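## Task

On the third level of the supply shelving (counting up from the bottom level as the first), a cardboard box has a scrub sponge resting on top. Move that cardboard box into the cart's upper tray. When finished, the sponge must still be on that same shelf level without overhanging its front edge, and every other item on that level must also remain on it. The robot toppling or finishing tilted counts as failure.

## Robot and tools

ROBOT. A Dexmate Vega in simulation: a three-wheeled base (two steerable front wheels, a passive rear caster), a Z-folding torso (hip, knee, waist), a head with a camera, and two 7-joint arms, each with a two-finger gripper and a wrist camera. It starts in the stand torso posture. Nothing prevents it from tipping, and a fallen robot is finished. Loose objects may occasionally be nudged by the scene itself.

FRAMES. The base frame sits on the floor at the base's turning point: x forward, y left, z up, metres. The robot's front edge is 0.35 m ahead of this origin. left_hand and right_hand in results are reported in the base frame: a point between the fingers 0.033 m short of the closed tips, with angles pitch, heading, roll (and sometimes back: up/down). Reported hand positions get less accurate at long reach. base_odometry is relative to the base's pose at scene start and counts wheel rotation only, so slip looks like travel; turned_by_wheels and turned_by_imu give rotation (rad, left positive) since the previous result. base_tilt is in degrees (forward, right positive), with about 2 degrees of bias.

TOOL move. Every argument except cameras forms one action; with no action it just reports state and images. An action contains base and/or joints (optionally speeds, min_time_s), or target on its own.
- base: a single relative command from where the base last measured itself: {translate_m: d} (metres, + forward, -2 to 2), {strafe_m: d} (metres, + left, -2 to 2; heading may drift), or {rotate_rad: d} (radians, + counter-clockwise, -3.2 to 3.2). Front wheels re-steer before a direction change (up to about 1.1 s).
- joints: absolute targets in radians, keyed by joint name (torso_hip_rad 0..1.57, torso_knee_rad 0..3.141, torso_waist_rad -1.57..1.57, the seven left_/right_ arm joints, left_gripper_rad/right_gripper_rad 0 closed to 0.785 open, head_pan_rad, head_tilt_rad, head_camera_tilt_rad). Arm sign conventions are mirrored: left shoulder pitch positive lowers the arm, right shoulder pitch negative lowers it; left wrist pitch positive tips the hand down, right negative. Chest forward lean equals knee - hip - waist. Torso presets (hip, knee, waist): stand 0.469, 1.617, 1.048; stand_high 0.78, 1.57, 0.44; lean_20 0.52, 1.05, 0.18; lean_45 0.52, 1.05, -0.26; low_lean_45 0, 0, -0.79. Arm fold pose (shoulder pitch, shoulder yaw, upper arm roll, elbow, forearm roll, wrist pitch, wrist yaw): left 1, 0.5, -0.6, -2.5, 0, -0.9, 0; right -1, -0.5, 0.6, -2.5, 0, 0.9, 0. Fold arms before going to low_lean_45.
- target: an absolute pose for one hand in the base frame: side "left"/"right"; x, y, z in metres (-3 to 3); pitch_deg (90 fingers down, 0 level; -30 to 95); heading_deg (0 forward, + counter-clockwise); optional roll_deg (default 0); heading and roll within -360..360; optional line_only true to demand a straight hand path. The robot must be at rest. It is checked against the robot's own body only, not furniture. One call plays at most 8.6 s of motion; if the status reads short (part of ...), resend it.
- speeds: per-action caps, translate_m and strafe_m 0.04-0.3 m/s, rotate_rad 0.1-0.6 rad/s.
- min_time_s: 0.1-8 s, a minimum duration for arm and head motions.
- cameras: list from head_camera, left_wrist_camera, right_wrist_camera, all; omitted means all, [] means none.

RESULTS. move reads done, or the worst status. base_status, joint_status, left_hand_status, right_hand_status: done; off_target (rested away, may still push); contact_stop (arm pushed near full torque ~0.6 s; its whole group stops and holds); contact_stop_at_<key>; time_out; not_followed / joint command not followed / pose unreachable (a safety check withheld arm targets, usually with a cause: line); refused (target failed checks, nothing moved); reached (within 10 mm and 2 degrees); short (with the remaining error); limit_stop_at_motor_heat; unfinished. on_its_own lists uncommanded behaviour. The pictures line gives image order. Driving done allows 0.005 m ahead, 0.015 m sideways, 0.015 rad. A base driving into furniture does not stop; a time_out or near-zero count means it was blocked or a wheel could not steer (rotate slightly to free). A refused or stopped call cancels later move/wait/finished_scene calls in the same reply.

OTHER TOOLS. wait {seconds 0-10, cameras}: lets the scene run without new commands. zoom_image {camera, region [x0,y0,x1,y1] pixels, at most 504x504}: enlarges part of that camera's latest image (head 896x560, wrists 672x420). read_manual {section "licences"}: licence text only. finished_scene {scene: current scene number}: ends the scene irreversibly; the goal must hold with the robot hands-off.

GRIPPER AND LOAD. Finger gap at the hand point is about 0.24 x angle - 0.002 m (tips 0.3 x, wrist end 0.18 x). Soft fingers reach the commanded angle whether or not holding something, so the angle does not prove a grasp; a command below the fitting angle squeezes. A level hand carries about 4 kg.

AVOID. Dropping or releasing moving objects, slamming, hard pushes, arms colliding with or pressing on each other (can end the scene), torque faults (arm frozen 10 s; limits 130 shoulder, 69.6 upper arm roll and elbow, 21.7 wrist joints, N m, held weight included), motor overheating (MOTOR HOT at 65 °C, arm shutdown at 80 °C): back an arm off after any stop. Arms hanging straight in lean postures strike the base; head may hit the chest when panned with tilt outside safe ranges. The simulation keeps running while you compose replies.

Each tool is called after "Emit:" as a command line: name --argument value for each argument, lists and objects as JSON in quotes; but a table of rows of numbers goes row by row, as --pt "numbers of a row", without its own name.

## Session

Emit:
move

Scene clock: 0.00 s.
Joint torques (N m): no reading
base_odometry: x=+0.000 y=+0.000 heading=+0.000
turned_by_wheels: +0.000
turned_by_imu: +0.000
base_tilt: forward=+0.1 right=+0.3
base_status: not commanded
joint_positions: torso_hip_rad=+0.469 torso_knee_rad=+1.617 torso_waist_rad=+1.048 left_shoulder_pitch_rad=+2.208 left_shoulder_yaw_rad=+0.002 left_upper_arm_roll_rad=+0.004 left_elbow_rad=-1.093 left_forearm_roll_rad=+0.009 left_wrist_pitch_rad=-0.495 left_wrist_yaw_rad=+0.018 left_gripper_rad=+0.005 right_shoulder_pitch_rad=-2.195 right_shoulder_yaw_rad=+0.020 right_upper_arm_roll_rad=-0.015 right_elbow_rad=-1.081 right_forearm_roll_rad=+0.002 right_wrist_pitch_rad=+0.504 right_wrist_yaw_rad=-0.019 right_gripper_rad=+0.005 head_pan_rad=+0.000 head_tilt_rad=+0.000 head_camera_tilt_rad=+0.000
joint_status: not commanded
chest: x=-0.0111 y=+0.0000 z=+1.4155 quat_wxyz=(+0.999, +0.000, +0.050, +0.000) (m; base frame)
left_hand: x=+0.1875 y=+0.2317 z=+0.6007 quat_wxyz=(+0.413, +0.002, +0.911, +0.006) pitch_deg=+41.2 heading_deg=+0.7 roll_deg=+1.0 back=up (m; base frame)
right_hand: x=+0.1939 y=-0.2174 z=+0.6016 quat_wxyz=(+0.417, +0.011, +0.909, +0.002) pitch_deg=+40.7 heading_deg=-0.4 roll_deg=+1.0 back=up (m; base frame)
pictures: head_camera, left_wrist_camera, right_wrist_camera

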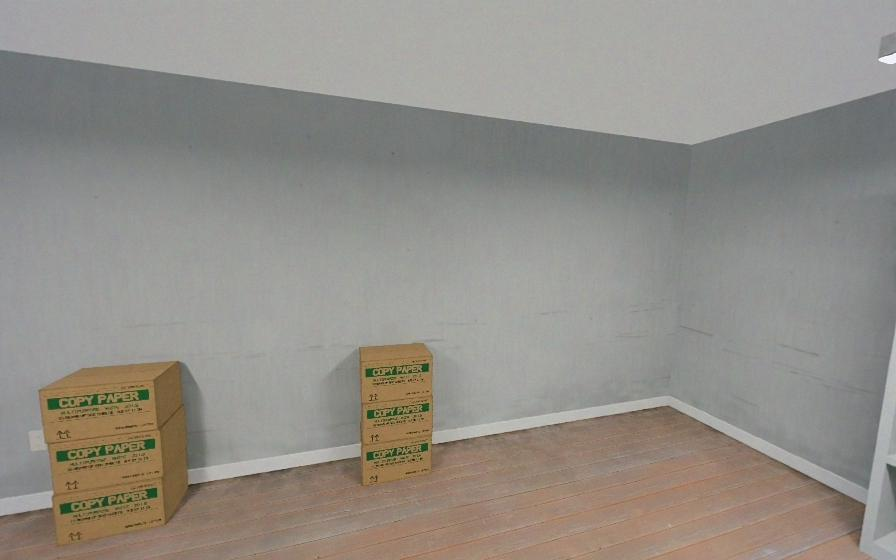

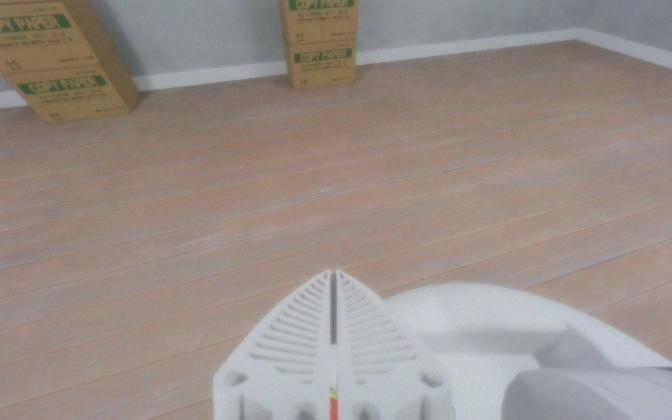

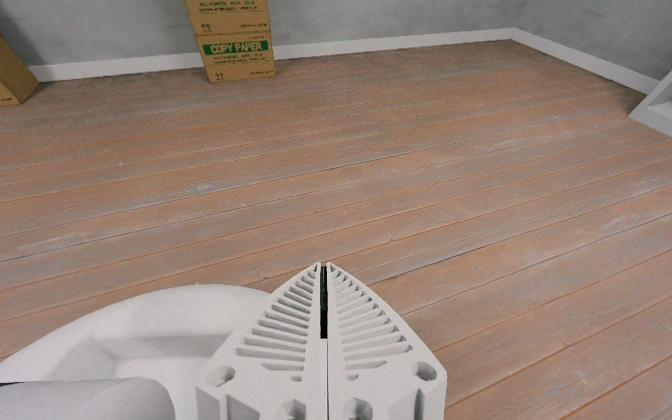

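Emit:
move --joints '{"head_pan_rad": -1.2}' --cameras '["head_camera"]'

Emit:
move --joints '{"head_pan_rad": -2.4}' --cameras '["head_camera"]'

Emit:
move --joints '{"head_pan_rad": 1.5}' --cameras '["head_camera"]'

Scene clock: 1.80 s.
Joint torques (N m): left_arm=[6.97 0.49 1.22 -4.02 -0.12 -3.07 0.11] | right_arm=[-4.62 0.8 -0.13 -3.29 -0.24 2.34 -0.31]
move: done
base_odometry: x=+0.000 y=+0.000 heading=+0.000
turned_by_wheels: +0.000
turned_by_imu: +0.000
base_tilt: forward=+0.2 right=+0.3
base_status: not commanded
joint_positions: torso_hip_rad=+0.469 torso_knee_rad=+1.617 torso_waist_rad=+1.048 left_shoulder_pitch_rad=+2.208 left_shoulder_yaw_rad=+0.002 left_upper_arm_roll_rad=+0.004 left_elbow_rad=-1.093 left_forearm_roll_rad=+0.009 left_wrist_pitch_rad=-0.495 left_wrist_yaw_rad=+0.018 left_gripper_rad=+0.005 right_shoulder_pitch_rad=-2.195 right_shoulder_yaw_rad=+0.020 right_upper_arm_roll_rad=-0.015 right_elbow_rad=-1.081 right_forearm_roll_rad=+0.002 right_wrist_pitch_rad=+0.504 right_wrist_yaw_rad=-0.019 right_gripper_rad=+0.005 head_pan_rad=-1.199 head_tilt_rad=+0.000 head_camera_tilt_rad=+0.000
joint_status: all done
chest: x=-0.0111 y=+0.0000 z=+1.4155 quat_wxyz=(+0.999, +0.000, +0.050, +0.000) (m; base frame)
left_hand: x=+0.1875 y=+0.2317 z=+0.6007 quat_wxyz=(+0.413, +0.002, +0.911, +0.006) pitch_deg=+41.2 heading_deg=+0.7 roll_deg=+1.0 back=up (m; base frame)
right_hand: x=+0.1939 y=-0.2174 z=+0.6016 quat_wxyz=(+0.417, +0.011, +0.909, +0.002) pitch_deg=+40.7 heading_deg=-0.4 roll_deg=+1.0 back=up (m; base frame)
pictures: head_camera
camera_calibration:
head_camera: T_world_to_cam=[[-0.923366, -0.366956, 0.112863, -0.211031], [-0.116926, -0.011217, -0.993077, 1.50982], [0.365681, -0.930171, -0.0325492, 0.0384006], [0, 0, 0, 1]] pos_world=[-0.0323643, -0.0247843, 1.52444]

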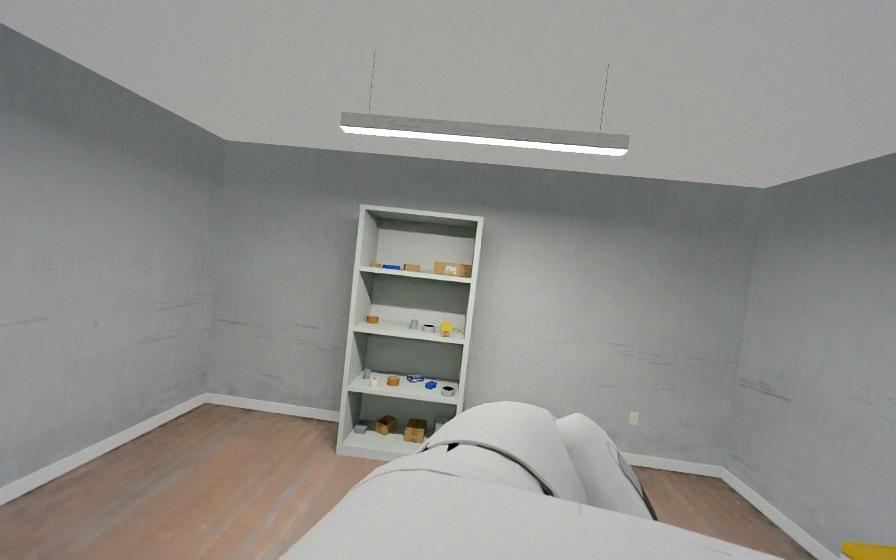

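Scene clock: 3.27 s.
Joint torques (N m): left_arm=[7.98 0.12 0.81 -3.99 -0.1 -2.61 0.07] | right_arm=[-5.15 2.01 1.13 -3.11 0.12 1.63 -0.06]
move: done
base_odometry: x=+0.000 y=+0.000 heading=+0.000
turned_by_wheels: +0.000
turned_by_imu: +0.000
base_tilt: forward=+0.1 right=+0.3
base_status: not commanded
joint_positions: torso_hip_rad=+0.469 torso_knee_rad=+1.617 torso_waist_rad=+1.048 left_shoulder_pitch_rad=+2.208 left_shoulder_yaw_rad=+0.002 left_upper_arm_roll_rad=+0.004 left_elbow_rad=-1.093 left_forearm_roll_rad=+0.009 left_wrist_pitch_rad=-0.495 left_wrist_yaw_rad=+0.018 left_gripper_rad=+0.005 right_shoulder_pitch_rad=-2.195 right_shoulder_yaw_rad=+0.020 right_upper_arm_roll_rad=-0.015 right_elbow_rad=-1.081 right_forearm_roll_rad=+0.002 right_wrist_pitch_rad=+0.504 right_wrist_yaw_rad=-0.019 right_gripper_rad=+0.005 head_pan_rad=-2.399 head_tilt_rad=+0.000 head_camera_tilt_rad=+0.000
joint_status: all done
chest: x=-0.0111 y=+0.0000 z=+1.4155 quat_wxyz=(+0.999, +0.000, +0.050, +0.000) (m; base frame)
left_hand: x=+0.1875 y=+0.2317 z=+0.6007 quat_wxyz=(+0.413, +0.002, +0.911, +0.006) pitch_deg=+41.2 heading_deg=+0.7 roll_deg=+1.0 back=up (m; base frame)
right_hand: x=+0.1939 y=-0.2174 z=+0.6016 quat_wxyz=(+0.417, +0.011, +0.909, +0.002) pitch_deg=+40.7 heading_deg=-0.4 roll_deg=+1.0 back=up (m; base frame)
pictures: head_camera
camera_calibration:
head_camera: T_world_to_cam=[[-0.673616, 0.73385, 0.0877804, -0.1543], [-0.116474, 0.0118796, -0.993123, 1.50992], [-0.729846, -0.679208, 0.0774723, -0.210448], [0, 0, 0, 1]] pos_world=[-0.0816667, -0.0476425, 1.52939]

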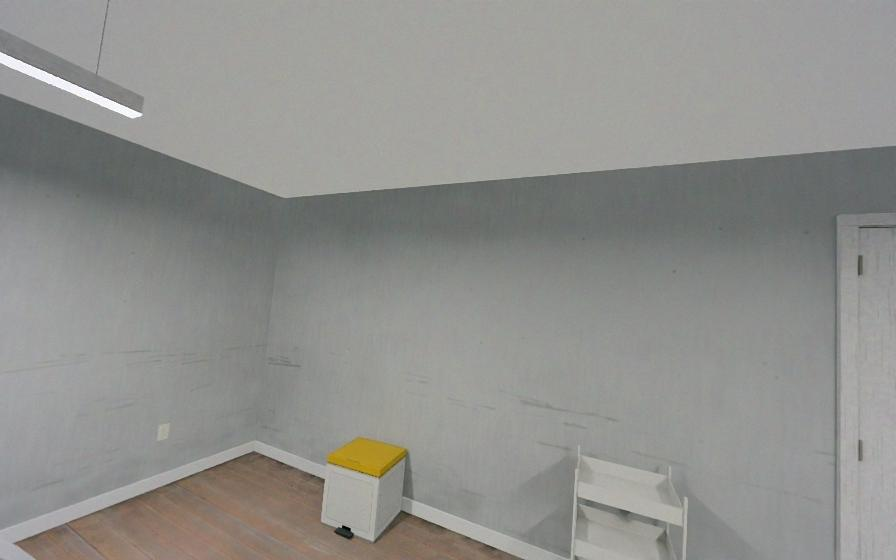

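Scene clock: 6.53 s.
Joint torques (N m): left_arm=[7.6 0.55 1.33 -3.73 -0.07 -2.97 -0.02] | right_arm=[-3.58 -0.93 0.1 -4.74 -0.02 2.34 0.09]
move: done
base_odometry: x=+0.000 y=+0.000 heading=+0.000
turned_by_wheels: +0.000
turned_by_imu: +0.001
base_tilt: forward=+0.2 right=+0.3
base_status: not commanded
joint_positions: torso_hip_rad=+0.469 torso_knee_rad=+1.617 torso_waist_rad=+1.048 left_shoulder_pitch_rad=+2.208 left_shoulder_yaw_rad=+0.002 left_upper_arm_roll_rad=+0.004 left_elbow_rad=-1.093 left_forearm_roll_rad=+0.009 left_wrist_pitch_rad=-0.495 left_wrist_yaw_rad=+0.018 left_gripper_rad=+0.005 right_shoulder_pitch_rad=-2.195 right_shoulder_yaw_rad=+0.020 right_upper_arm_roll_rad=-0.015 right_elbow_rad=-1.081 right_forearm_roll_rad=+0.002 right_wrist_pitch_rad=+0.504 right_wrist_yaw_rad=-0.019 right_gripper_rad=+0.005 head_pan_rad=+1.499 head_tilt_rad=+0.000 head_camera_tilt_rad=+0.000
joint_status: all done
chest: x=-0.0111 y=+0.0000 z=+1.4155 quat_wxyz=(+0.999, +0.000, +0.050, +0.000) (m; base frame)
left_hand: x=+0.1875 y=+0.2317 z=+0.6007 quat_wxyz=(+0.413, +0.002, +0.911, +0.006) pitch_deg=+41.2 heading_deg=+0.7 roll_deg=+1.0 back=up (m; base frame)
right_hand: x=+0.1939 y=-0.2174 z=+0.6016 quat_wxyz=(+0.417, +0.011, +0.909, +0.002) pitch_deg=+40.7 heading_deg=-0.4 roll_deg=+1.0 back=up (m; base frame)
pictures: head_camera
camera_calibration:
head_camera: T_world_to_cam=[[0.994554, -0.0670992, -0.0797502, 0.224625], [-0.0797422, 0.00280187, -0.996812, 1.51827], [0.0671088, 0.997742, -0.00256403, -0.0294203], [0, 0, 0, 1]] pos_world=[-0.100357, 0.040172, 1.53127]

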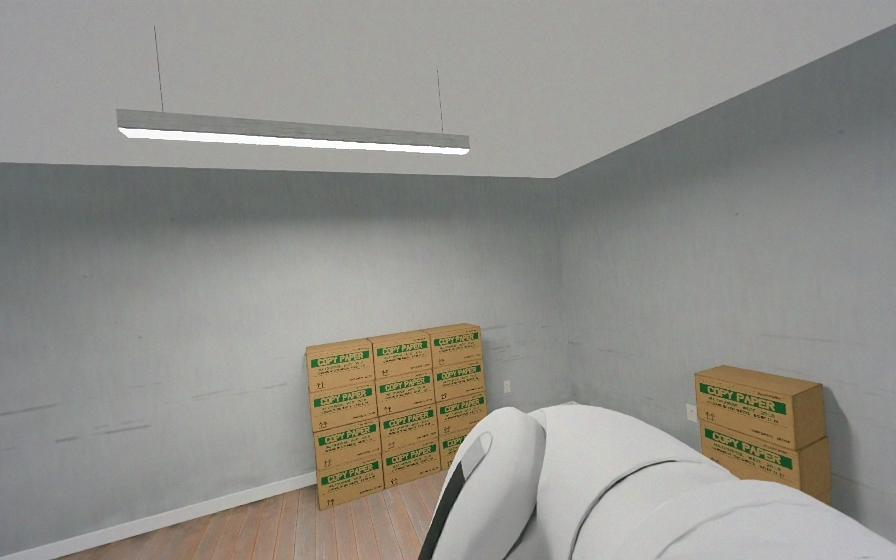

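Emit:
move --joints '{"head_pan_rad": -1.2, "head_camera_tilt_rad": 0.2}' --cameras '["head_camera"]'

Emit:
zoom_image --camera "head_camera" --region '[330, 130, 500, 400]'

Emit:
zoom_image --camera "head_camera" --region '[340, 220, 490, 300]'

Scene clock: 9.47 s.
Joint torques (N m): left_arm=[7.48 -0.22 1 -3.85 -0.1 -2.79 0.14] | right_arm=[-4.1 -0.35 0.55 -3.94 -0.16 2.1 0.12]
move: done
base_odometry: x=+0.000 y=+0.000 heading=+0.000
turned_by_wheels: +0.000
turned_by_imu: +0.001
base_tilt: forward=+0.2 right=+0.3
base_status: not commanded
joint_positions: torso_hip_rad=+0.469 torso_knee_rad=+1.617 torso_waist_rad=+1.048 left_shoulder_pitch_rad=+2.208 left_shoulder_yaw_rad=+0.002 left_upper_arm_roll_rad=+0.004 left_elbow_rad=-1.093 left_forearm_roll_rad=+0.009 left_wrist_pitch_rad=-0.495 left_wrist_yaw_rad=+0.018 left_gripper_rad=+0.005 right_shoulder_pitch_rad=-2.195 right_shoulder_yaw_rad=+0.020 right_upper_arm_roll_rad=-0.015 right_elbow_rad=-1.081 right_forearm_roll_rad=+0.002 right_wrist_pitch_rad=+0.504 right_wrist_yaw_rad=-0.019 right_gripper_rad=+0.005 head_pan_rad=-1.199 head_tilt_rad=+0.000 head_camera_tilt_rad=+0.199
joint_status: all done
chest: x=-0.0111 y=+0.0000 z=+1.4155 quat_wxyz=(+0.999, +0.000, +0.050, +0.000) (m; base frame)
left_hand: x=+0.1875 y=+0.2317 z=+0.6007 quat_wxyz=(+0.413, +0.002, +0.911, +0.006) pitch_deg=+41.2 heading_deg=+0.7 roll_deg=+1.0 back=up (m; base frame)
right_hand: x=+0.1939 y=-0.2174 z=+0.6016 quat_wxyz=(+0.417, +0.011, +0.909, +0.002) pitch_deg=+40.7 heading_deg=-0.4 roll_deg=+1.0 back=up (m; base frame)
pictures: head_camera
camera_calibration:
head_camera: T_world_to_cam=[[-0.922093, -0.370563, 0.111476, -0.208876], [-0.186545, 0.173273, -0.967046, 1.46578], [0.339036, -0.912502, -0.228901, 0.327408], [0, 0, 0, 1]] pos_world=[-0.0301725, -0.0326225, 1.51571]

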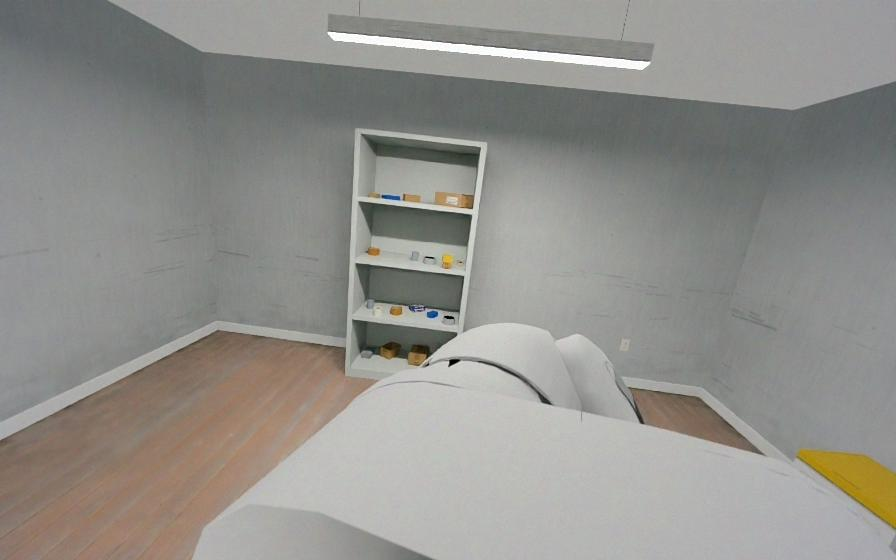

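Scaled by 1.867 from the camera's 896x560 image, which has a finer 960x600 frame.

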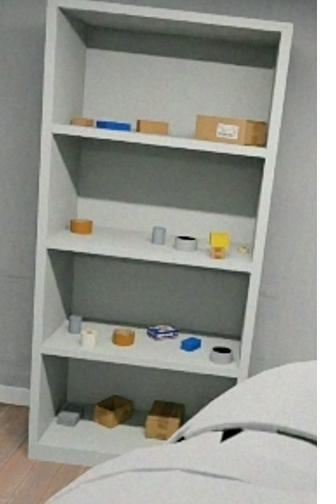

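Scaled by 3.360 from the camera's 896x560 image, which has a finer 960x600 frame.

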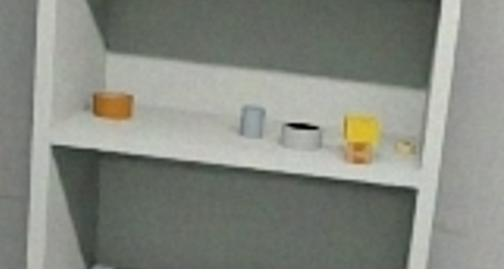

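Emit:
move --joints '{"head_pan_rad": -2.75, "head_camera_tilt_rad": 0.45}' --cameras '["head_camera"]'

Emit:
zoom_image --camera "head_camera" --region '[300, 200, 660, 560]'

Scene clock: 13.23 s.
Joint torques (N m): left_arm=[6.69 0.03 1.14 -4.02 -0.19 -3.29 0.18] | right_arm=[-5.97 0.51 -0.12 -4.86 -0.38 2.12 -0.03]
move: done
base_odometry: x=+0.000 y=+0.000 heading=+0.000
turned_by_wheels: +0.000
turned_by_imu: +0.001
base_tilt: forward=+0.1 right=+0.3
base_status: not commanded
joint_positions: torso_hip_rad=+0.469 torso_knee_rad=+1.617 torso_waist_rad=+1.048 left_shoulder_pitch_rad=+2.208 left_shoulder_yaw_rad=+0.002 left_upper_arm_roll_rad=+0.004 left_elbow_rad=-1.093 left_forearm_roll_rad=+0.009 left_wrist_pitch_rad=-0.495 left_wrist_yaw_rad=+0.018 left_gripper_rad=+0.005 right_shoulder_pitch_rad=-2.195 right_shoulder_yaw_rad=+0.020 right_upper_arm_roll_rad=-0.015 right_elbow_rad=-1.081 right_forearm_roll_rad=+0.002 right_wrist_pitch_rad=+0.504 right_wrist_yaw_rad=-0.019 right_gripper_rad=+0.005 head_pan_rad=-2.749 head_tilt_rad=+0.000 head_camera_tilt_rad=+0.449
joint_status: all done
chest: x=-0.0111 y=+0.0000 z=+1.4155 quat_wxyz=(+0.999, +0.000, +0.050, +0.000) (m; base frame)
left_hand: x=+0.1875 y=+0.2317 z=+0.6007 quat_wxyz=(+0.413, +0.002, +0.911, +0.006) pitch_deg=+41.2 heading_deg=+0.7 roll_deg=+1.0 back=up (m; base frame)
right_hand: x=+0.1939 y=-0.2174 z=+0.6016 quat_wxyz=(+0.417, +0.011, +0.909, +0.002) pitch_deg=+40.7 heading_deg=-0.4 roll_deg=+1.0 back=up (m; base frame)
pictures: head_camera
camera_calibration:
head_camera: T_world_to_cam=[[-0.390246, 0.91904, 0.055438, -0.0841739], [0.297917, 0.183017, -0.936883, 1.45898], [-0.871179, -0.349099, -0.345219, 0.405133], [0, 0, 0, 1]] pos_world=[-0.11456, -0.0482273, 1.51142]

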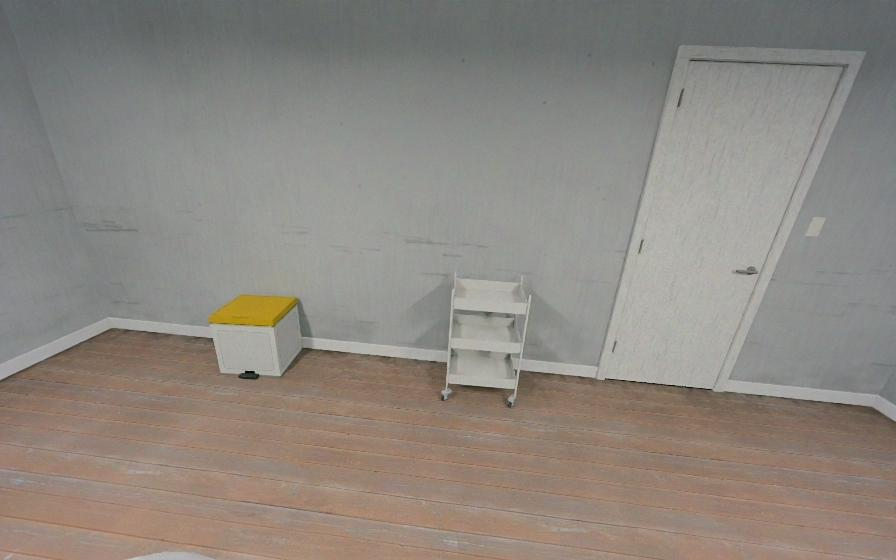

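Scaled by 1.400 from the camera's 896x560 image, which has a finer 960x600 frame.

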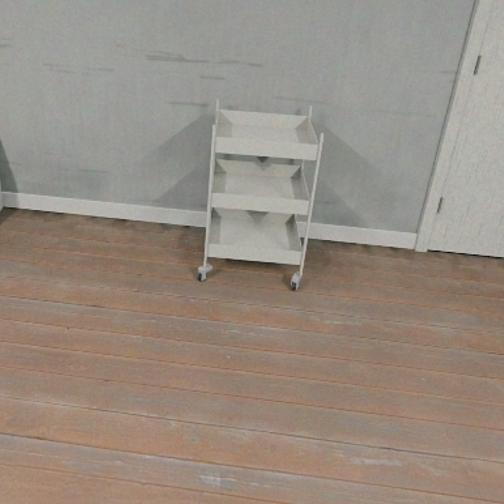

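Emit:
move --base '{"rotate_rad": -1.12}' --joints '{"head_pan_rad": 0.0, "head_camera_tilt_rad": 0.35}' --cameras '["head_camera"]'

Emit:
move --base '{"translate_m": 1.35}' --cameras '["head_camera"]'

Scene clock: 18.77 s.
Joint torques (N m): left_arm=[7.97 0.72 1.39 -4.57 -0.05 -3.24 0.14] | right_arm=[-4.16 1.69 0.28 -2.95 -0.06 3.37 -0.03]
move: done
base_odometry: x=+0.000 y=+0.000 heading=-1.119
turned_by_wheels: -1.119
turned_by_imu: -1.088
base_tilt: forward=+0.1 right=+0.3
base_status: done
joint_positions: torso_hip_rad=+0.469 torso_knee_rad=+1.617 torso_waist_rad=+1.048 left_shoulder_pitch_rad=+2.208 left_shoulder_yaw_rad=+0.002 left_upper_arm_roll_rad=+0.004 left_elbow_rad=-1.093 left_forearm_roll_rad=+0.009 left_wrist_pitch_rad=-0.495 left_wrist_yaw_rad=+0.018 left_gripper_rad=+0.005 right_shoulder_pitch_rad=-2.195 right_shoulder_yaw_rad=+0.020 right_upper_arm_roll_rad=-0.015 right_elbow_rad=-1.081 right_forearm_roll_rad=+0.002 right_wrist_pitch_rad=+0.504 right_wrist_yaw_rad=-0.019 right_gripper_rad=+0.005 head_pan_rad=-0.001 head_tilt_rad=+0.000 head_camera_tilt_rad=+0.351
joint_status: all done
chest: x=-0.0111 y=+0.0000 z=+1.4155 quat_wxyz=(+0.999, +0.000, +0.050, +0.000) (m; base frame)
left_hand: x=+0.1875 y=+0.2317 z=+0.6007 quat_wxyz=(+0.413, +0.002, +0.911, +0.006) pitch_deg=+41.2 heading_deg=+0.7 roll_deg=+1.0 back=up (m; base frame)
right_hand: x=+0.1939 y=-0.2174 z=+0.6016 quat_wxyz=(+0.417, +0.011, +0.909, +0.002) pitch_deg=+40.7 heading_deg=-0.4 roll_deg=+1.0 back=up (m; base frame)
pictures: head_camera
camera_calibration:
head_camera: T_world_to_cam=[[0.0119419, -0.999797, 0.0162135, 0.00545389], [-0.431779, -0.0197809, -0.901762, 1.34981], [0.9019, 0.00376808, -0.431928, 0.67245], [0, 0, 0, 1]] pos_world=[-0.0237301, 0.0296194, 1.50757]

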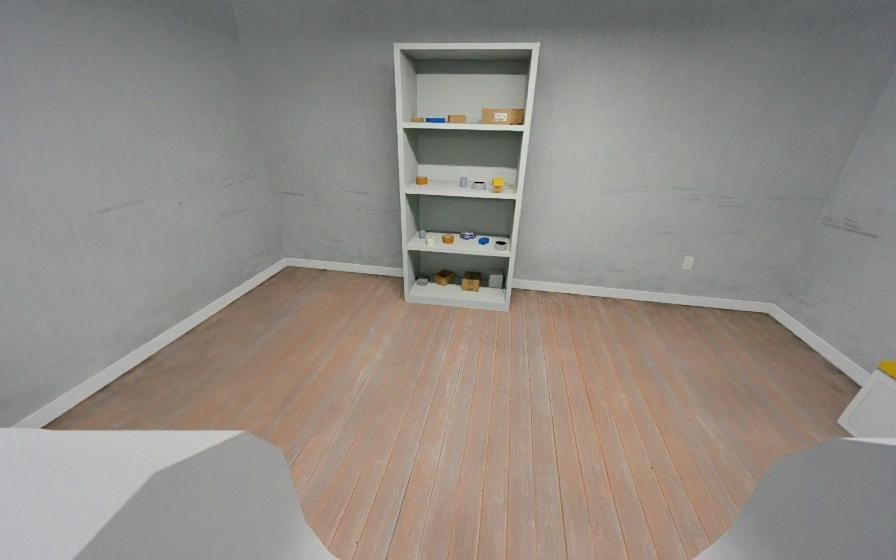

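Scene clock: 25.10 s.
Joint torques (N m): left_arm=[7.17 -0.02 1.02 -4.79 -0.07 -3.06 0.18] | right_arm=[-4.27 0.7 0.54 -3.97 0.02 2.47 -0.14]
move: done
base_odometry: x=+0.586 y=-1.216 heading=-1.120
turned_by_wheels: -0.001
turned_by_imu: -0.007
base_tilt: forward=+0.2 right=+0.3
base_status: done
joint_positions: torso_hip_rad=+0.469 torso_knee_rad=+1.617 torso_waist_rad=+1.048 left_shoulder_pitch_rad=+2.208 left_shoulder_yaw_rad=+0.002 left_upper_arm_roll_rad=+0.004 left_elbow_rad=-1.093 left_forearm_roll_rad=+0.009 left_wrist_pitch_rad=-0.495 left_wrist_yaw_rad=+0.018 left_gripper_rad=+0.005 right_shoulder_pitch_rad=-2.195 right_shoulder_yaw_rad=+0.020 right_upper_arm_roll_rad=-0.015 right_elbow_rad=-1.081 right_forearm_roll_rad=+0.002 right_wrist_pitch_rad=+0.504 right_wrist_yaw_rad=-0.019 right_gripper_rad=+0.005 head_pan_rad=-0.001 head_tilt_rad=+0.000 head_camera_tilt_rad=+0.351
joint_status: not commanded
chest: x=-0.0111 y=+0.0000 z=+1.4155 quat_wxyz=(+0.999, +0.000, +0.050, +0.000) (m; base frame)
left_hand: x=+0.1875 y=+0.2317 z=+0.6007 quat_wxyz=(+0.413, +0.002, +0.911, +0.006) pitch_deg=+41.2 heading_deg=+0.7 roll_deg=+1.0 back=up (m; base frame)
right_hand: x=+0.1939 y=-0.2174 z=+0.6016 quat_wxyz=(+0.417, +0.011, +0.909, +0.002) pitch_deg=+40.7 heading_deg=-0.4 roll_deg=+1.0 back=up (m; base frame)
pictures: head_camera
camera_calibration:
head_camera: T_world_to_cam=[[0.0119691, -0.999797, 0.0162102, 0.00546015], [-0.431822, -0.01979, -0.901742, 1.3498], [0.901879, 0.00379312, -0.431972, 0.672467], [0, 0, 0, 1]] pos_world=[-0.023677, 0.0296207, 1.50757]

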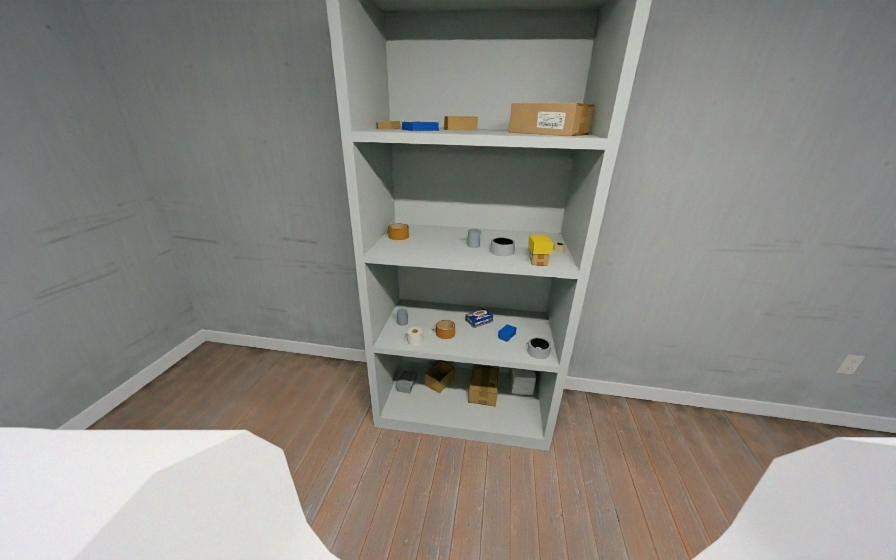

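Emit:
zoom_image --camera "head_camera" --region '[340, 130, 620, 290]'

Emit:
zoom_image --camera "head_camera" --region '[480, 210, 600, 290]'

Scaled by 1.800 from the camera's 896x560 image, which has a finer 960x600 frame.

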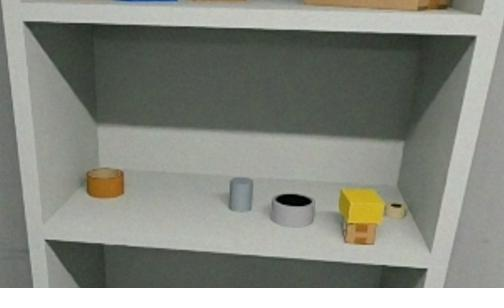

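Scaled by 4.200 from the camera's 896x560 image, which has a finer 960x600 frame.

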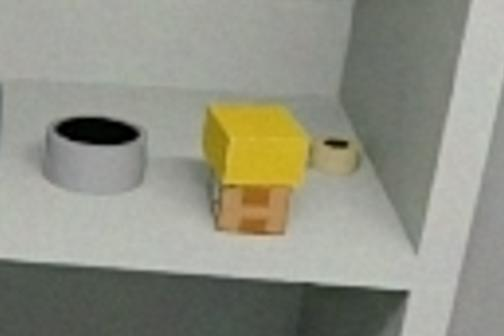

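Emit:
move --base '{"rotate_rad": -0.125}' --joints '{"head_pan_rad": -0.15, "head_camera_tilt_rad": 0.45}' --cameras '["head_camera"]'

Emit:
zoom_image --camera "head_camera" --region '[280, 170, 560, 330]'

Scene clock: 32.77 s.
Joint torques (N m): left_arm=[7.69 -0.54 0.96 -3.62 -0.03 -2.98 0.06] | right_arm=[-5.8 -0.63 -0.05 -4.42 0.01 2.96 0.13]
move: done
base_odometry: x=+0.586 y=-1.216 heading=-1.245
turned_by_wheels: -0.125
turned_by_imu: -0.121
base_tilt: forward=+0.1 right=+0.3
base_status: done
joint_positions: torso_hip_rad=+0.469 torso_knee_rad=+1.617 torso_waist_rad=+1.048 left_shoulder_pitch_rad=+2.208 left_shoulder_yaw_rad=+0.002 left_upper_arm_roll_rad=+0.004 left_elbow_rad=-1.093 left_forearm_roll_rad=+0.009 left_wrist_pitch_rad=-0.495 left_wrist_yaw_rad=+0.018 left_gripper_rad=+0.005 right_shoulder_pitch_rad=-2.195 right_shoulder_yaw_rad=+0.020 right_upper_arm_roll_rad=-0.015 right_elbow_rad=-1.081 right_forearm_roll_rad=+0.002 right_wrist_pitch_rad=+0.504 right_wrist_yaw_rad=-0.019 right_gripper_rad=+0.005 head_pan_rad=-0.149 head_tilt_rad=+0.000 head_camera_tilt_rad=+0.449
joint_status: all done
chest: x=-0.0111 y=+0.0000 z=+1.4155 quat_wxyz=(+0.999, +0.000, +0.050, +0.000) (m; base frame)
left_hand: x=+0.1875 y=+0.2317 z=+0.6007 quat_wxyz=(+0.413, +0.002, +0.911, +0.006) pitch_deg=+41.2 heading_deg=+0.7 roll_deg=+1.1 back=up (m; base frame)
right_hand: x=+0.1939 y=-0.2174 z=+0.6016 quat_wxyz=(+0.417, +0.011, +0.909, +0.002) pitch_deg=+40.7 heading_deg=-0.4 roll_deg=+1.0 back=up (m; base frame)
pictures: head_camera
camera_calibration:
head_camera: T_world_to_cam=[[-0.134064, -0.990527, 0.029715, -0.0259833], [-0.516678, 0.0442801, -0.855034, 1.27391], [0.845619, -0.129983, -0.51772, 0.795194], [0, 0, 0, 1]] pos_world=[-0.0177122, 0.0212152, 1.5017]

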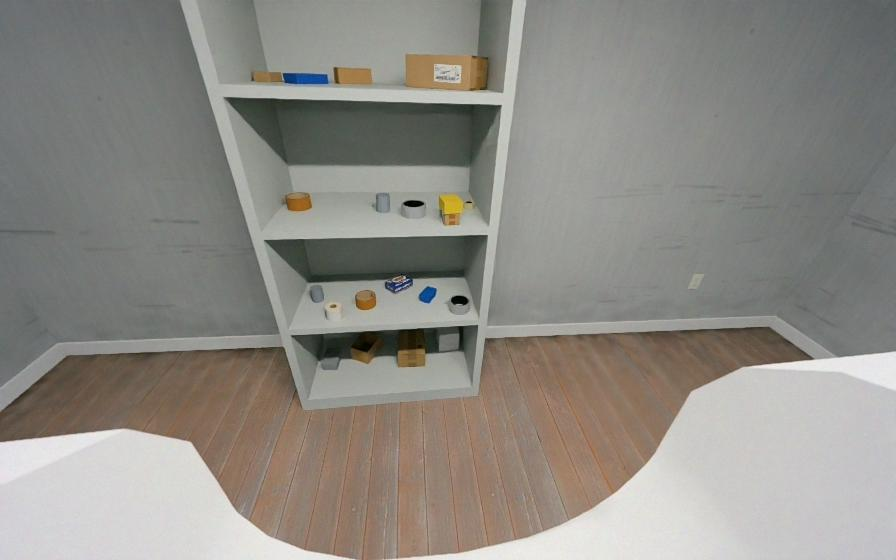

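Scaled by 1.800 from the camera's 896x560 image, which has a finer 960x600 frame.

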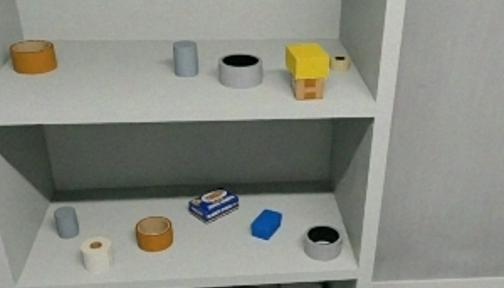

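Emit:
move --target '{"side": "right", "x": 0.48, "y": -0.19, "z": 1.12, "pitch_deg": 30, "heading_deg": 0}' --cameras '["head_camera", "right_wrist_camera"]'

Scene clock: 35.47 s.
Joint torques (N m): left_arm=[8.23 0.74 1.08 -4.01 -0.13 -3.14 0.18] | right_arm=[-5.41 -1.86 0.27 -4.79 -0.33 2.29 -0.24]
move: refused
base_odometry: x=+0.586 y=-1.216 heading=-1.245
turned_by_wheels: +0.000
turned_by_imu: +0.001
base_tilt: forward=+0.2 right=+0.3
base_status: not commanded
joint_positions: torso_hip_rad=+0.469 torso_knee_rad=+1.617 torso_waist_rad=+1.048 left_shoulder_pitch_rad=+2.208 left_shoulder_yaw_rad=+0.002 left_upper_arm_roll_rad=+0.004 left_elbow_rad=-1.093 left_forearm_roll_rad=+0.009 left_wrist_pitch_rad=-0.495 left_wrist_yaw_rad=+0.018 left_gripper_rad=+0.005 right_shoulder_pitch_rad=-2.195 right_shoulder_yaw_rad=+0.020 right_upper_arm_roll_rad=-0.015 right_elbow_rad=-1.081 right_forearm_roll_rad=+0.002 right_wrist_pitch_rad=+0.504 right_wrist_yaw_rad=-0.019 right_gripper_rad=+0.005 head_pan_rad=-0.149 head_tilt_rad=+0.000 head_camera_tilt_rad=+0.449
joint_status: not commanded
chest: x=-0.0111 y=+0.0000 z=+1.4155 quat_wxyz=(+0.999, +0.000, +0.050, +0.000) (m; base frame)
left_hand: x=+0.1875 y=+0.2317 z=+0.6007 quat_wxyz=(+0.413, +0.002, +0.911, +0.006) pitch_deg=+41.2 heading_deg=+0.7 roll_deg=+1.1 back=up (m; base frame)
right_hand: x=+0.1939 y=-0.2174 z=+0.6016 quat_wxyz=(+0.417, +0.011, +0.909, +0.002) pitch_deg=+40.7 heading_deg=-0.4 roll_deg=+1.0 back=up (m; base frame)
right_hand_status: refused: neither the straight line nor an arc passes: the way is over 45 cm, too long for a line; the best arc brings the right forearm within 1.9 cm of the torso (limit 2.0). Nothing moved.
pictures: head_camera, right_wrist_camera
camera_calibration:
head_camera: T_world_to_cam=[[-0.134064, -0.990527, 0.029715, -0.0259833], [-0.516678, 0.0442801, -0.855034, 1.27391], [0.845619, -0.129982, -0.51772, 0.795194], [0, 0, 0, 1]] pos_world=[-0.0177122, 0.0212152, 1.5017]
right_wrist_camera: T_world_to_cam=[[-0.0448829, -0.99849, 0.0316621, -0.235293], [-0.7602, 0.0135744, -0.649548, 0.592571], [0.648137, -0.0532231, -0.759661, 0.474779], [0, 0, 0, 1]] pos_world=[0.132189, -0.217713, 0.753024]

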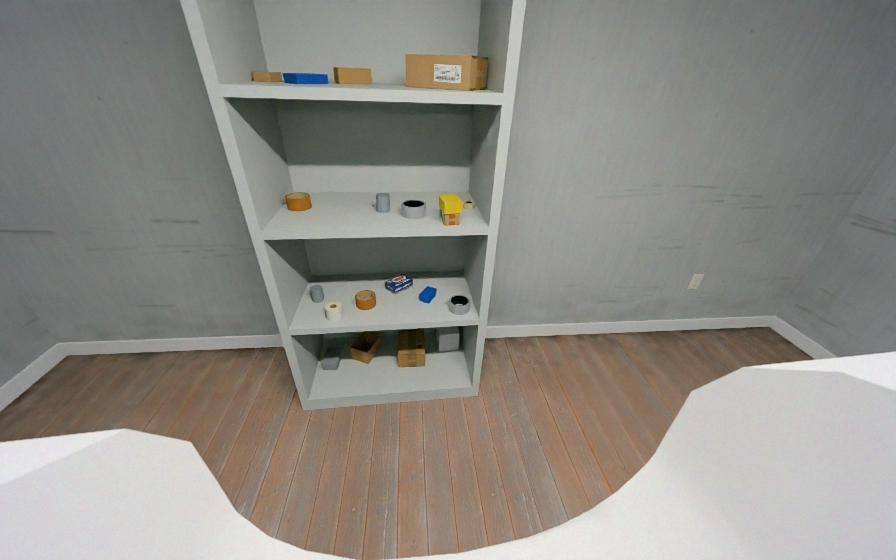

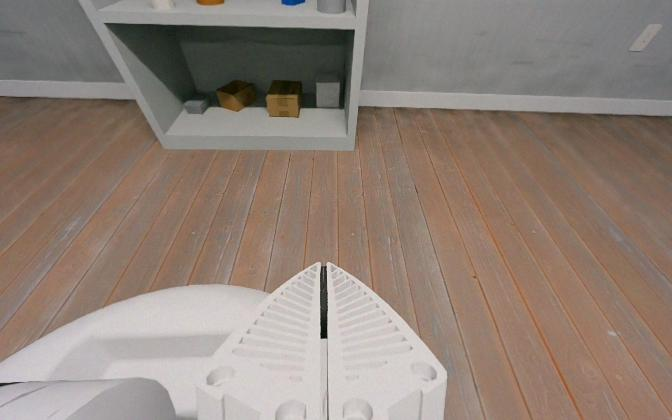

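Emit:
move --base '{"translate_m": 0.30}' --joints '{"right_shoulder_pitch_rad": -1.546, "right_shoulder_yaw_rad": 0, "right_upper_arm_roll_rad": 0, "right_elbow_rad": -2.3155, "right_forearm_roll_rad": 0, "right_wrist_pitch_rad": -1.019, "right_wrist_yaw_rad": 0, "right_gripper_rad": 0.5, "head_pan_rad": -0.2, "head_camera_tilt_rad": 0.5}' --cameras '["head_camera", "right_wrist_camera"]'

Emit:
zoom_image --camera "head_camera" --region '[200, 150, 600, 350]'

Scene clock: 48.83 s.
Joint torques (N m): left_arm=[7.55 0.23 1.29 -4.47 -0.09 -3.11 -0.01] | right_arm=[17.09 -1.51 3.31 -13.55 -0.38 2.4 0.18]
move: done
base_odometry: x=+0.682 y=-1.501 heading=-1.246
turned_by_wheels: -0.001
turned_by_imu: +0.000
base_tilt: forward=+0.2 right=+0.3
base_status: done
joint_positions: torso_hip_rad=+0.469 torso_knee_rad=+1.617 torso_waist_rad=+1.048 left_shoulder_pitch_rad=+2.208 left_shoulder_yaw_rad=+0.002 left_upper_arm_roll_rad=+0.004 left_elbow_rad=-1.093 left_forearm_roll_rad=+0.009 left_wrist_pitch_rad=-0.495 left_wrist_yaw_rad=+0.018 left_gripper_rad=+0.005 right_shoulder_pitch_rad=-1.549 right_shoulder_yaw_rad=+0.000 right_upper_arm_roll_rad=+0.000 right_elbow_rad=-2.310 right_forearm_roll_rad=+0.000 right_wrist_pitch_rad=-1.014 right_wrist_yaw_rad=+0.000 right_gripper_rad=+0.500 head_pan_rad=-0.199 head_tilt_rad=+0.000 head_camera_tilt_rad=+0.499
joint_status: all done
chest: x=-0.0110 y=+0.0000 z=+1.4155 quat_wxyz=(+0.999, +0.000, +0.050, +0.000) (m; base frame)
left_hand: x=+0.1875 y=+0.2317 z=+0.6007 quat_wxyz=(+0.413, +0.002, +0.911, +0.006) pitch_deg=+41.2 heading_deg=+0.7 roll_deg=+1.1 back=up (m; base frame)
right_hand: x=+0.6496 y=-0.2292 z=+1.0862 quat_wxyz=(+0.572, +0.000, +0.820, +0.000) pitch_deg=+20.2 heading_deg=+0.0 roll_deg=+0.0 back=up (m; base frame)
pictures: head_camera, right_wrist_camera
camera_calibration:
head_camera: T_world_to_cam=[[-0.182337, -0.98265, 0.0339276, -0.0359895], [-0.55521, 0.074422, -0.828374, 1.23142], [0.811477, -0.16988, -0.559147, 0.853875], [0, 0, 0, 1]] pos_world=[-0.0157651, 0.0180468, 1.49874]
right_wrist_camera: T_world_to_cam=[[-0.0408284, -0.998654, 0.0319843, -0.245001], [-0.485059, -0.00817529, -0.874443, 1.31449], [0.873528, -0.0512164, -0.484073, 0.101599], [0, 0, 0, 1]] pos_world=[0.538853, -0.228722, 1.20646]

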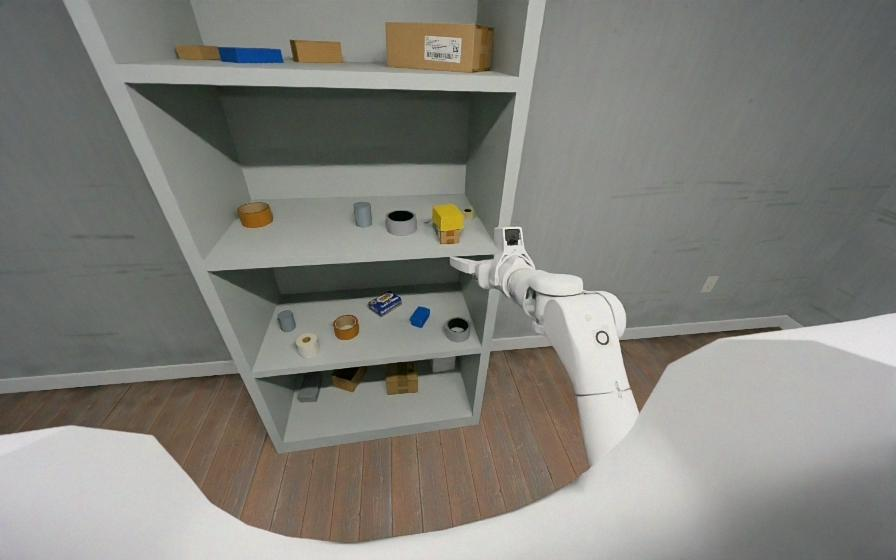

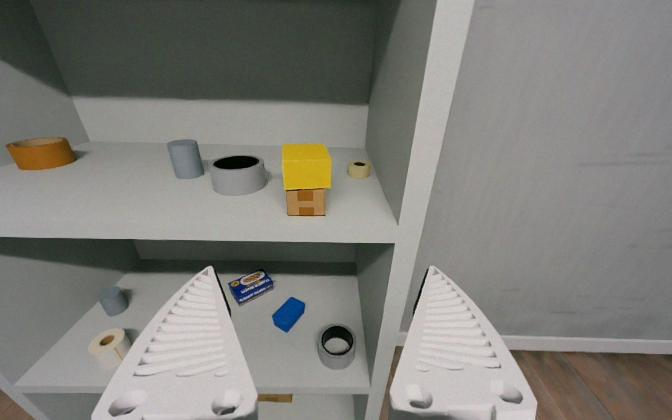

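Scaled by 1.260 from the camera's 896x560 image, which has a finer 960x600 frame.

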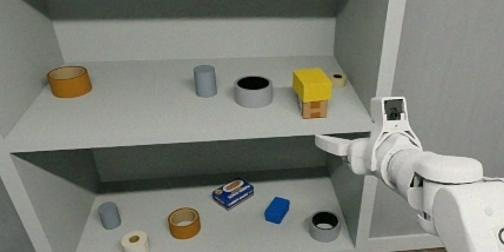

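Emit:
zoom_image --camera "right_wrist_camera" --region '[190, 120, 410, 260]'

Scaled by 2.291 from the camera's 672x420 image, which has a finer 960x600 frame.

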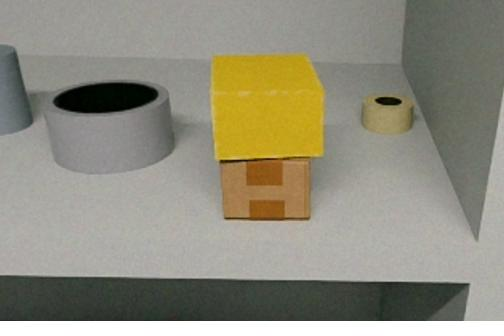

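Emit:
zoom_image --camera "head_camera" --region '[380, 190, 520, 290]'

Emit:
zoom_image --camera "right_wrist_camera" --region '[240, 190, 420, 270]'

Scaled by 3.600 from the camera's 896x560 image, which has a finer 960x600 frame.

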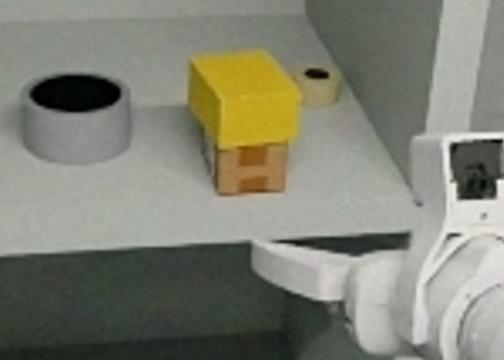

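Scaled by 2.800 from the camera's 672x420 image, which has a finer 960x600 frame.

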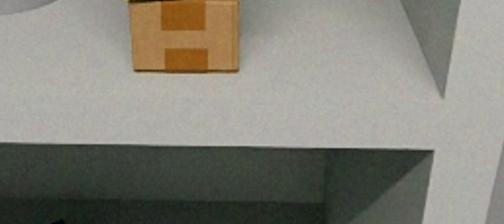

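Emit:
move --base '{"translate_m": 0.17}' --joints '{"right_gripper_rad": 0.62, "head_camera_tilt_rad": 0.6}' --cameras '["head_camera", "right_wrist_camera"]'

Emit:
zoom_image --camera "right_wrist_camera" --region '[190, 120, 470, 300]'

Scene clock: 56.20 s.
Joint torques (N m): left_arm=[7.37 -0.53 0.96 -4.18 -0.06 -3.01 0.18] | right_arm=[16.97 -2.03 3.21 -13.18 -0.39 2.31 -0.14]
move: done
base_odometry: x=+0.736 y=-1.662 heading=-1.247
turned_by_wheels: -0.001
turned_by_imu: +0.000
base_tilt: forward=+0.2 right=+0.3
base_status: done
joint_positions: torso_hip_rad=+0.469 torso_knee_rad=+1.617 torso_waist_rad=+1.048 left_shoulder_pitch_rad=+2.208 left_shoulder_yaw_rad=+0.002 left_upper_arm_roll_rad=+0.004 left_elbow_rad=-1.093 left_forearm_roll_rad=+0.009 left_wrist_pitch_rad=-0.495 left_wrist_yaw_rad=+0.018 left_gripper_rad=+0.005 right_shoulder_pitch_rad=-1.546 right_shoulder_yaw_rad=+0.000 right_upper_arm_roll_rad=+0.000 right_elbow_rad=-2.315 right_forearm_roll_rad=+0.000 right_wrist_pitch_rad=-1.019 right_wrist_yaw_rad=+0.000 right_gripper_rad=+0.620 head_pan_rad=-0.199 head_tilt_rad=+0.000 head_camera_tilt_rad=+0.599
joint_status: all done
chest: x=-0.0110 y=+0.0000 z=+1.4155 quat_wxyz=(+0.999, +0.000, +0.050, +0.000) (m; base frame)
left_hand: x=+0.1875 y=+0.2317 z=+0.6007 quat_wxyz=(+0.413, +0.002, +0.911, +0.006) pitch_deg=+41.2 heading_deg=+0.7 roll_deg=+1.1 back=up (m; base frame)
right_hand: x=+0.6498 y=-0.2293 z=+1.0887 quat_wxyz=(+0.573, +0.000, +0.820, +0.000) pitch_deg=+20.1 heading_deg=+0.0 roll_deg=+0.0 back=up (m; base frame)
pictures: head_camera, right_wrist_camera
camera_calibration:
head_camera: T_world_to_cam=[[-0.181059, -0.982939, 0.0323902, -0.0335998], [-0.633399, 0.0913518, -0.768415, 1.13646], [0.752346, -0.159644, -0.639132, 0.967791], [0, 0, 0, 1]] pos_world=[-0.0143635, 0.0176577, 1.49291]
right_wrist_camera: T_world_to_cam=[[-0.0408926, -0.998651, 0.0319988, -0.24511], [-0.483441, -0.0082518, -0.875338, 1.31675], [0.874421, -0.0512644, -0.482451, 0.10034], [0, 0, 0, 1]] pos_world=[0.538806, -0.22877, 1.20885]

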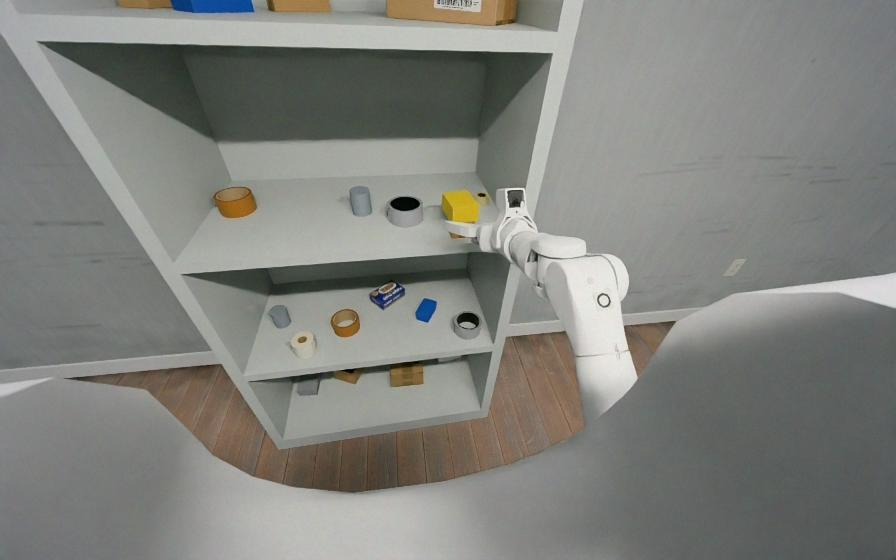

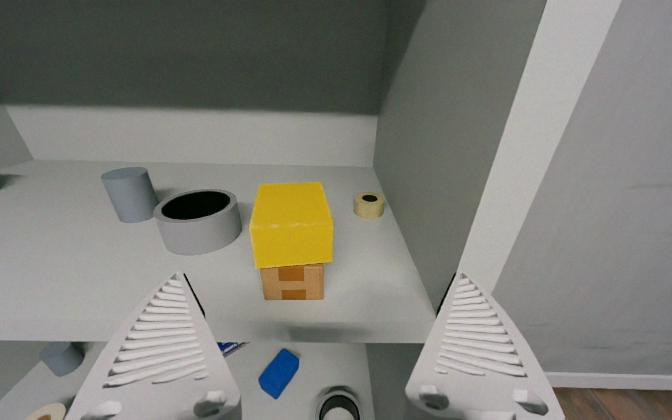

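Scaled by 1.800 from the camera's 672x420 image, which has a finer 960x600 frame.

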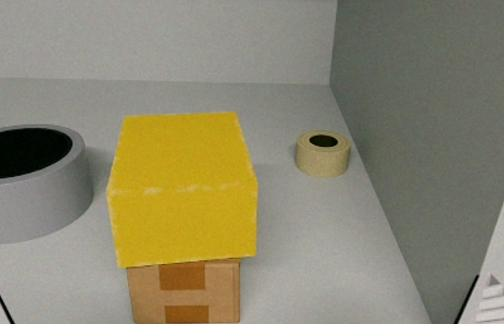

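Emit:
move --target '{"side": "right", "x": 0.70, "y": -0.206, "z": 1.072, "pitch_deg": 15, "heading_deg": 6.6}' --cameras '["head_camera", "right_wrist_camera"]'

Scene clock: 60.90 s.
Joint torques (N m): left_arm=[6.87 0.12 1.18 -3.98 -0.1 -2.77 0.05] | right_arm=[19.9 -1.65 3.61 -8.86 0.3 4.51 0.33]
move: done
base_odometry: x=+0.736 y=-1.662 heading=-1.247
turned_by_wheels: +0.000
turned_by_imu: +0.001
base_tilt: forward=+0.1 right=+0.3
base_status: not commanded
joint_positions: torso_hip_rad=+0.469 torso_knee_rad=+1.617 torso_waist_rad=+1.048 left_shoulder_pitch_rad=+2.208 left_shoulder_yaw_rad=+0.002 left_upper_arm_roll_rad=+0.004 left_elbow_rad=-1.093 left_forearm_roll_rad=+0.009 left_wrist_pitch_rad=-0.495 left_wrist_yaw_rad=+0.018 left_gripper_rad=+0.005 right_shoulder_pitch_rad=-1.494 right_shoulder_yaw_rad=-0.064 right_upper_arm_roll_rad=+0.008 right_elbow_rad=-2.046 right_forearm_roll_rad=+0.041 right_wrist_pitch_rad=-0.715 right_wrist_yaw_rad=+0.106 right_gripper_rad=+0.620 head_pan_rad=-0.199 head_tilt_rad=+0.000 head_camera_tilt_rad=+0.599
joint_status: not commanded
chest: x=-0.0110 y=+0.0000 z=+1.4155 quat_wxyz=(+0.999, +0.000, +0.050, +0.000) (m; base frame)
left_hand: x=+0.1875 y=+0.2317 z=+0.6007 quat_wxyz=(+0.413, +0.002, +0.911, +0.006) pitch_deg=+41.2 heading_deg=+0.7 roll_deg=+1.1 back=up (m; base frame)
right_hand: x=+0.6990 y=-0.2061 z=+1.0718 quat_wxyz=(+0.607, -0.045, +0.793, +0.035) pitch_deg=+15.2 heading_deg=+6.5 roll_deg=+0.0 back=up (m; base frame)
right_hand_status: reached (straight line, planned for 1.3 s): 1 mm and 0.2 deg off.
pictures: head_camera, right_wrist_camera
camera_calibration:
head_camera: T_world_to_cam=[[-0.181059, -0.982939, 0.0323901, -0.0335997], [-0.633399, 0.0913518, -0.768415, 1.13646], [0.752346, -0.159644, -0.639132, 0.967791], [0, 0, 0, 1]] pos_world=[-0.0143636, 0.0176577, 1.49291]
right_wrist_camera: T_world_to_cam=[[0.069522, -0.997181, 0.0282237, -0.292264], [-0.402419, -0.0539217, -0.913866, 1.30111], [0.912812, 0.052176, -0.405034, -0.0381612], [0, 0, 0, 1]] pos_world=[0.578743, -0.219291, 1.18183]

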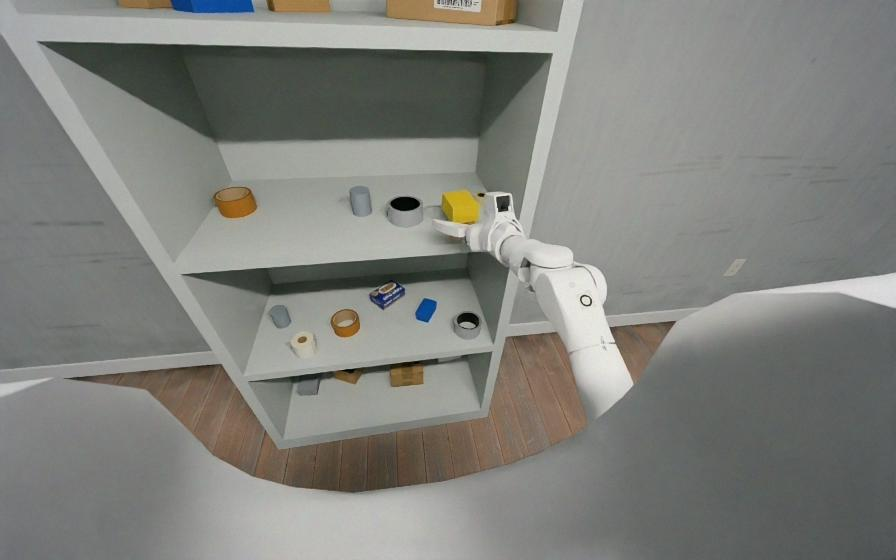

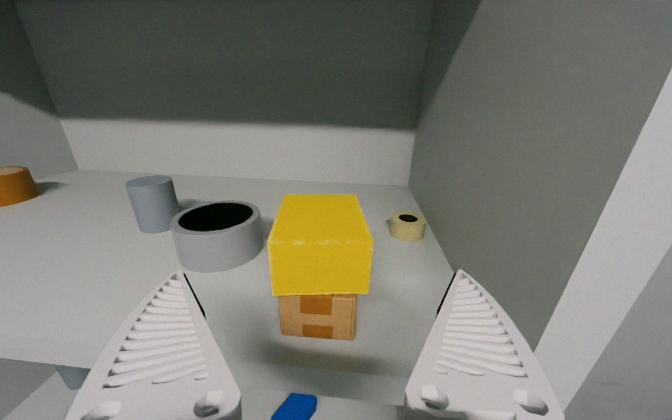

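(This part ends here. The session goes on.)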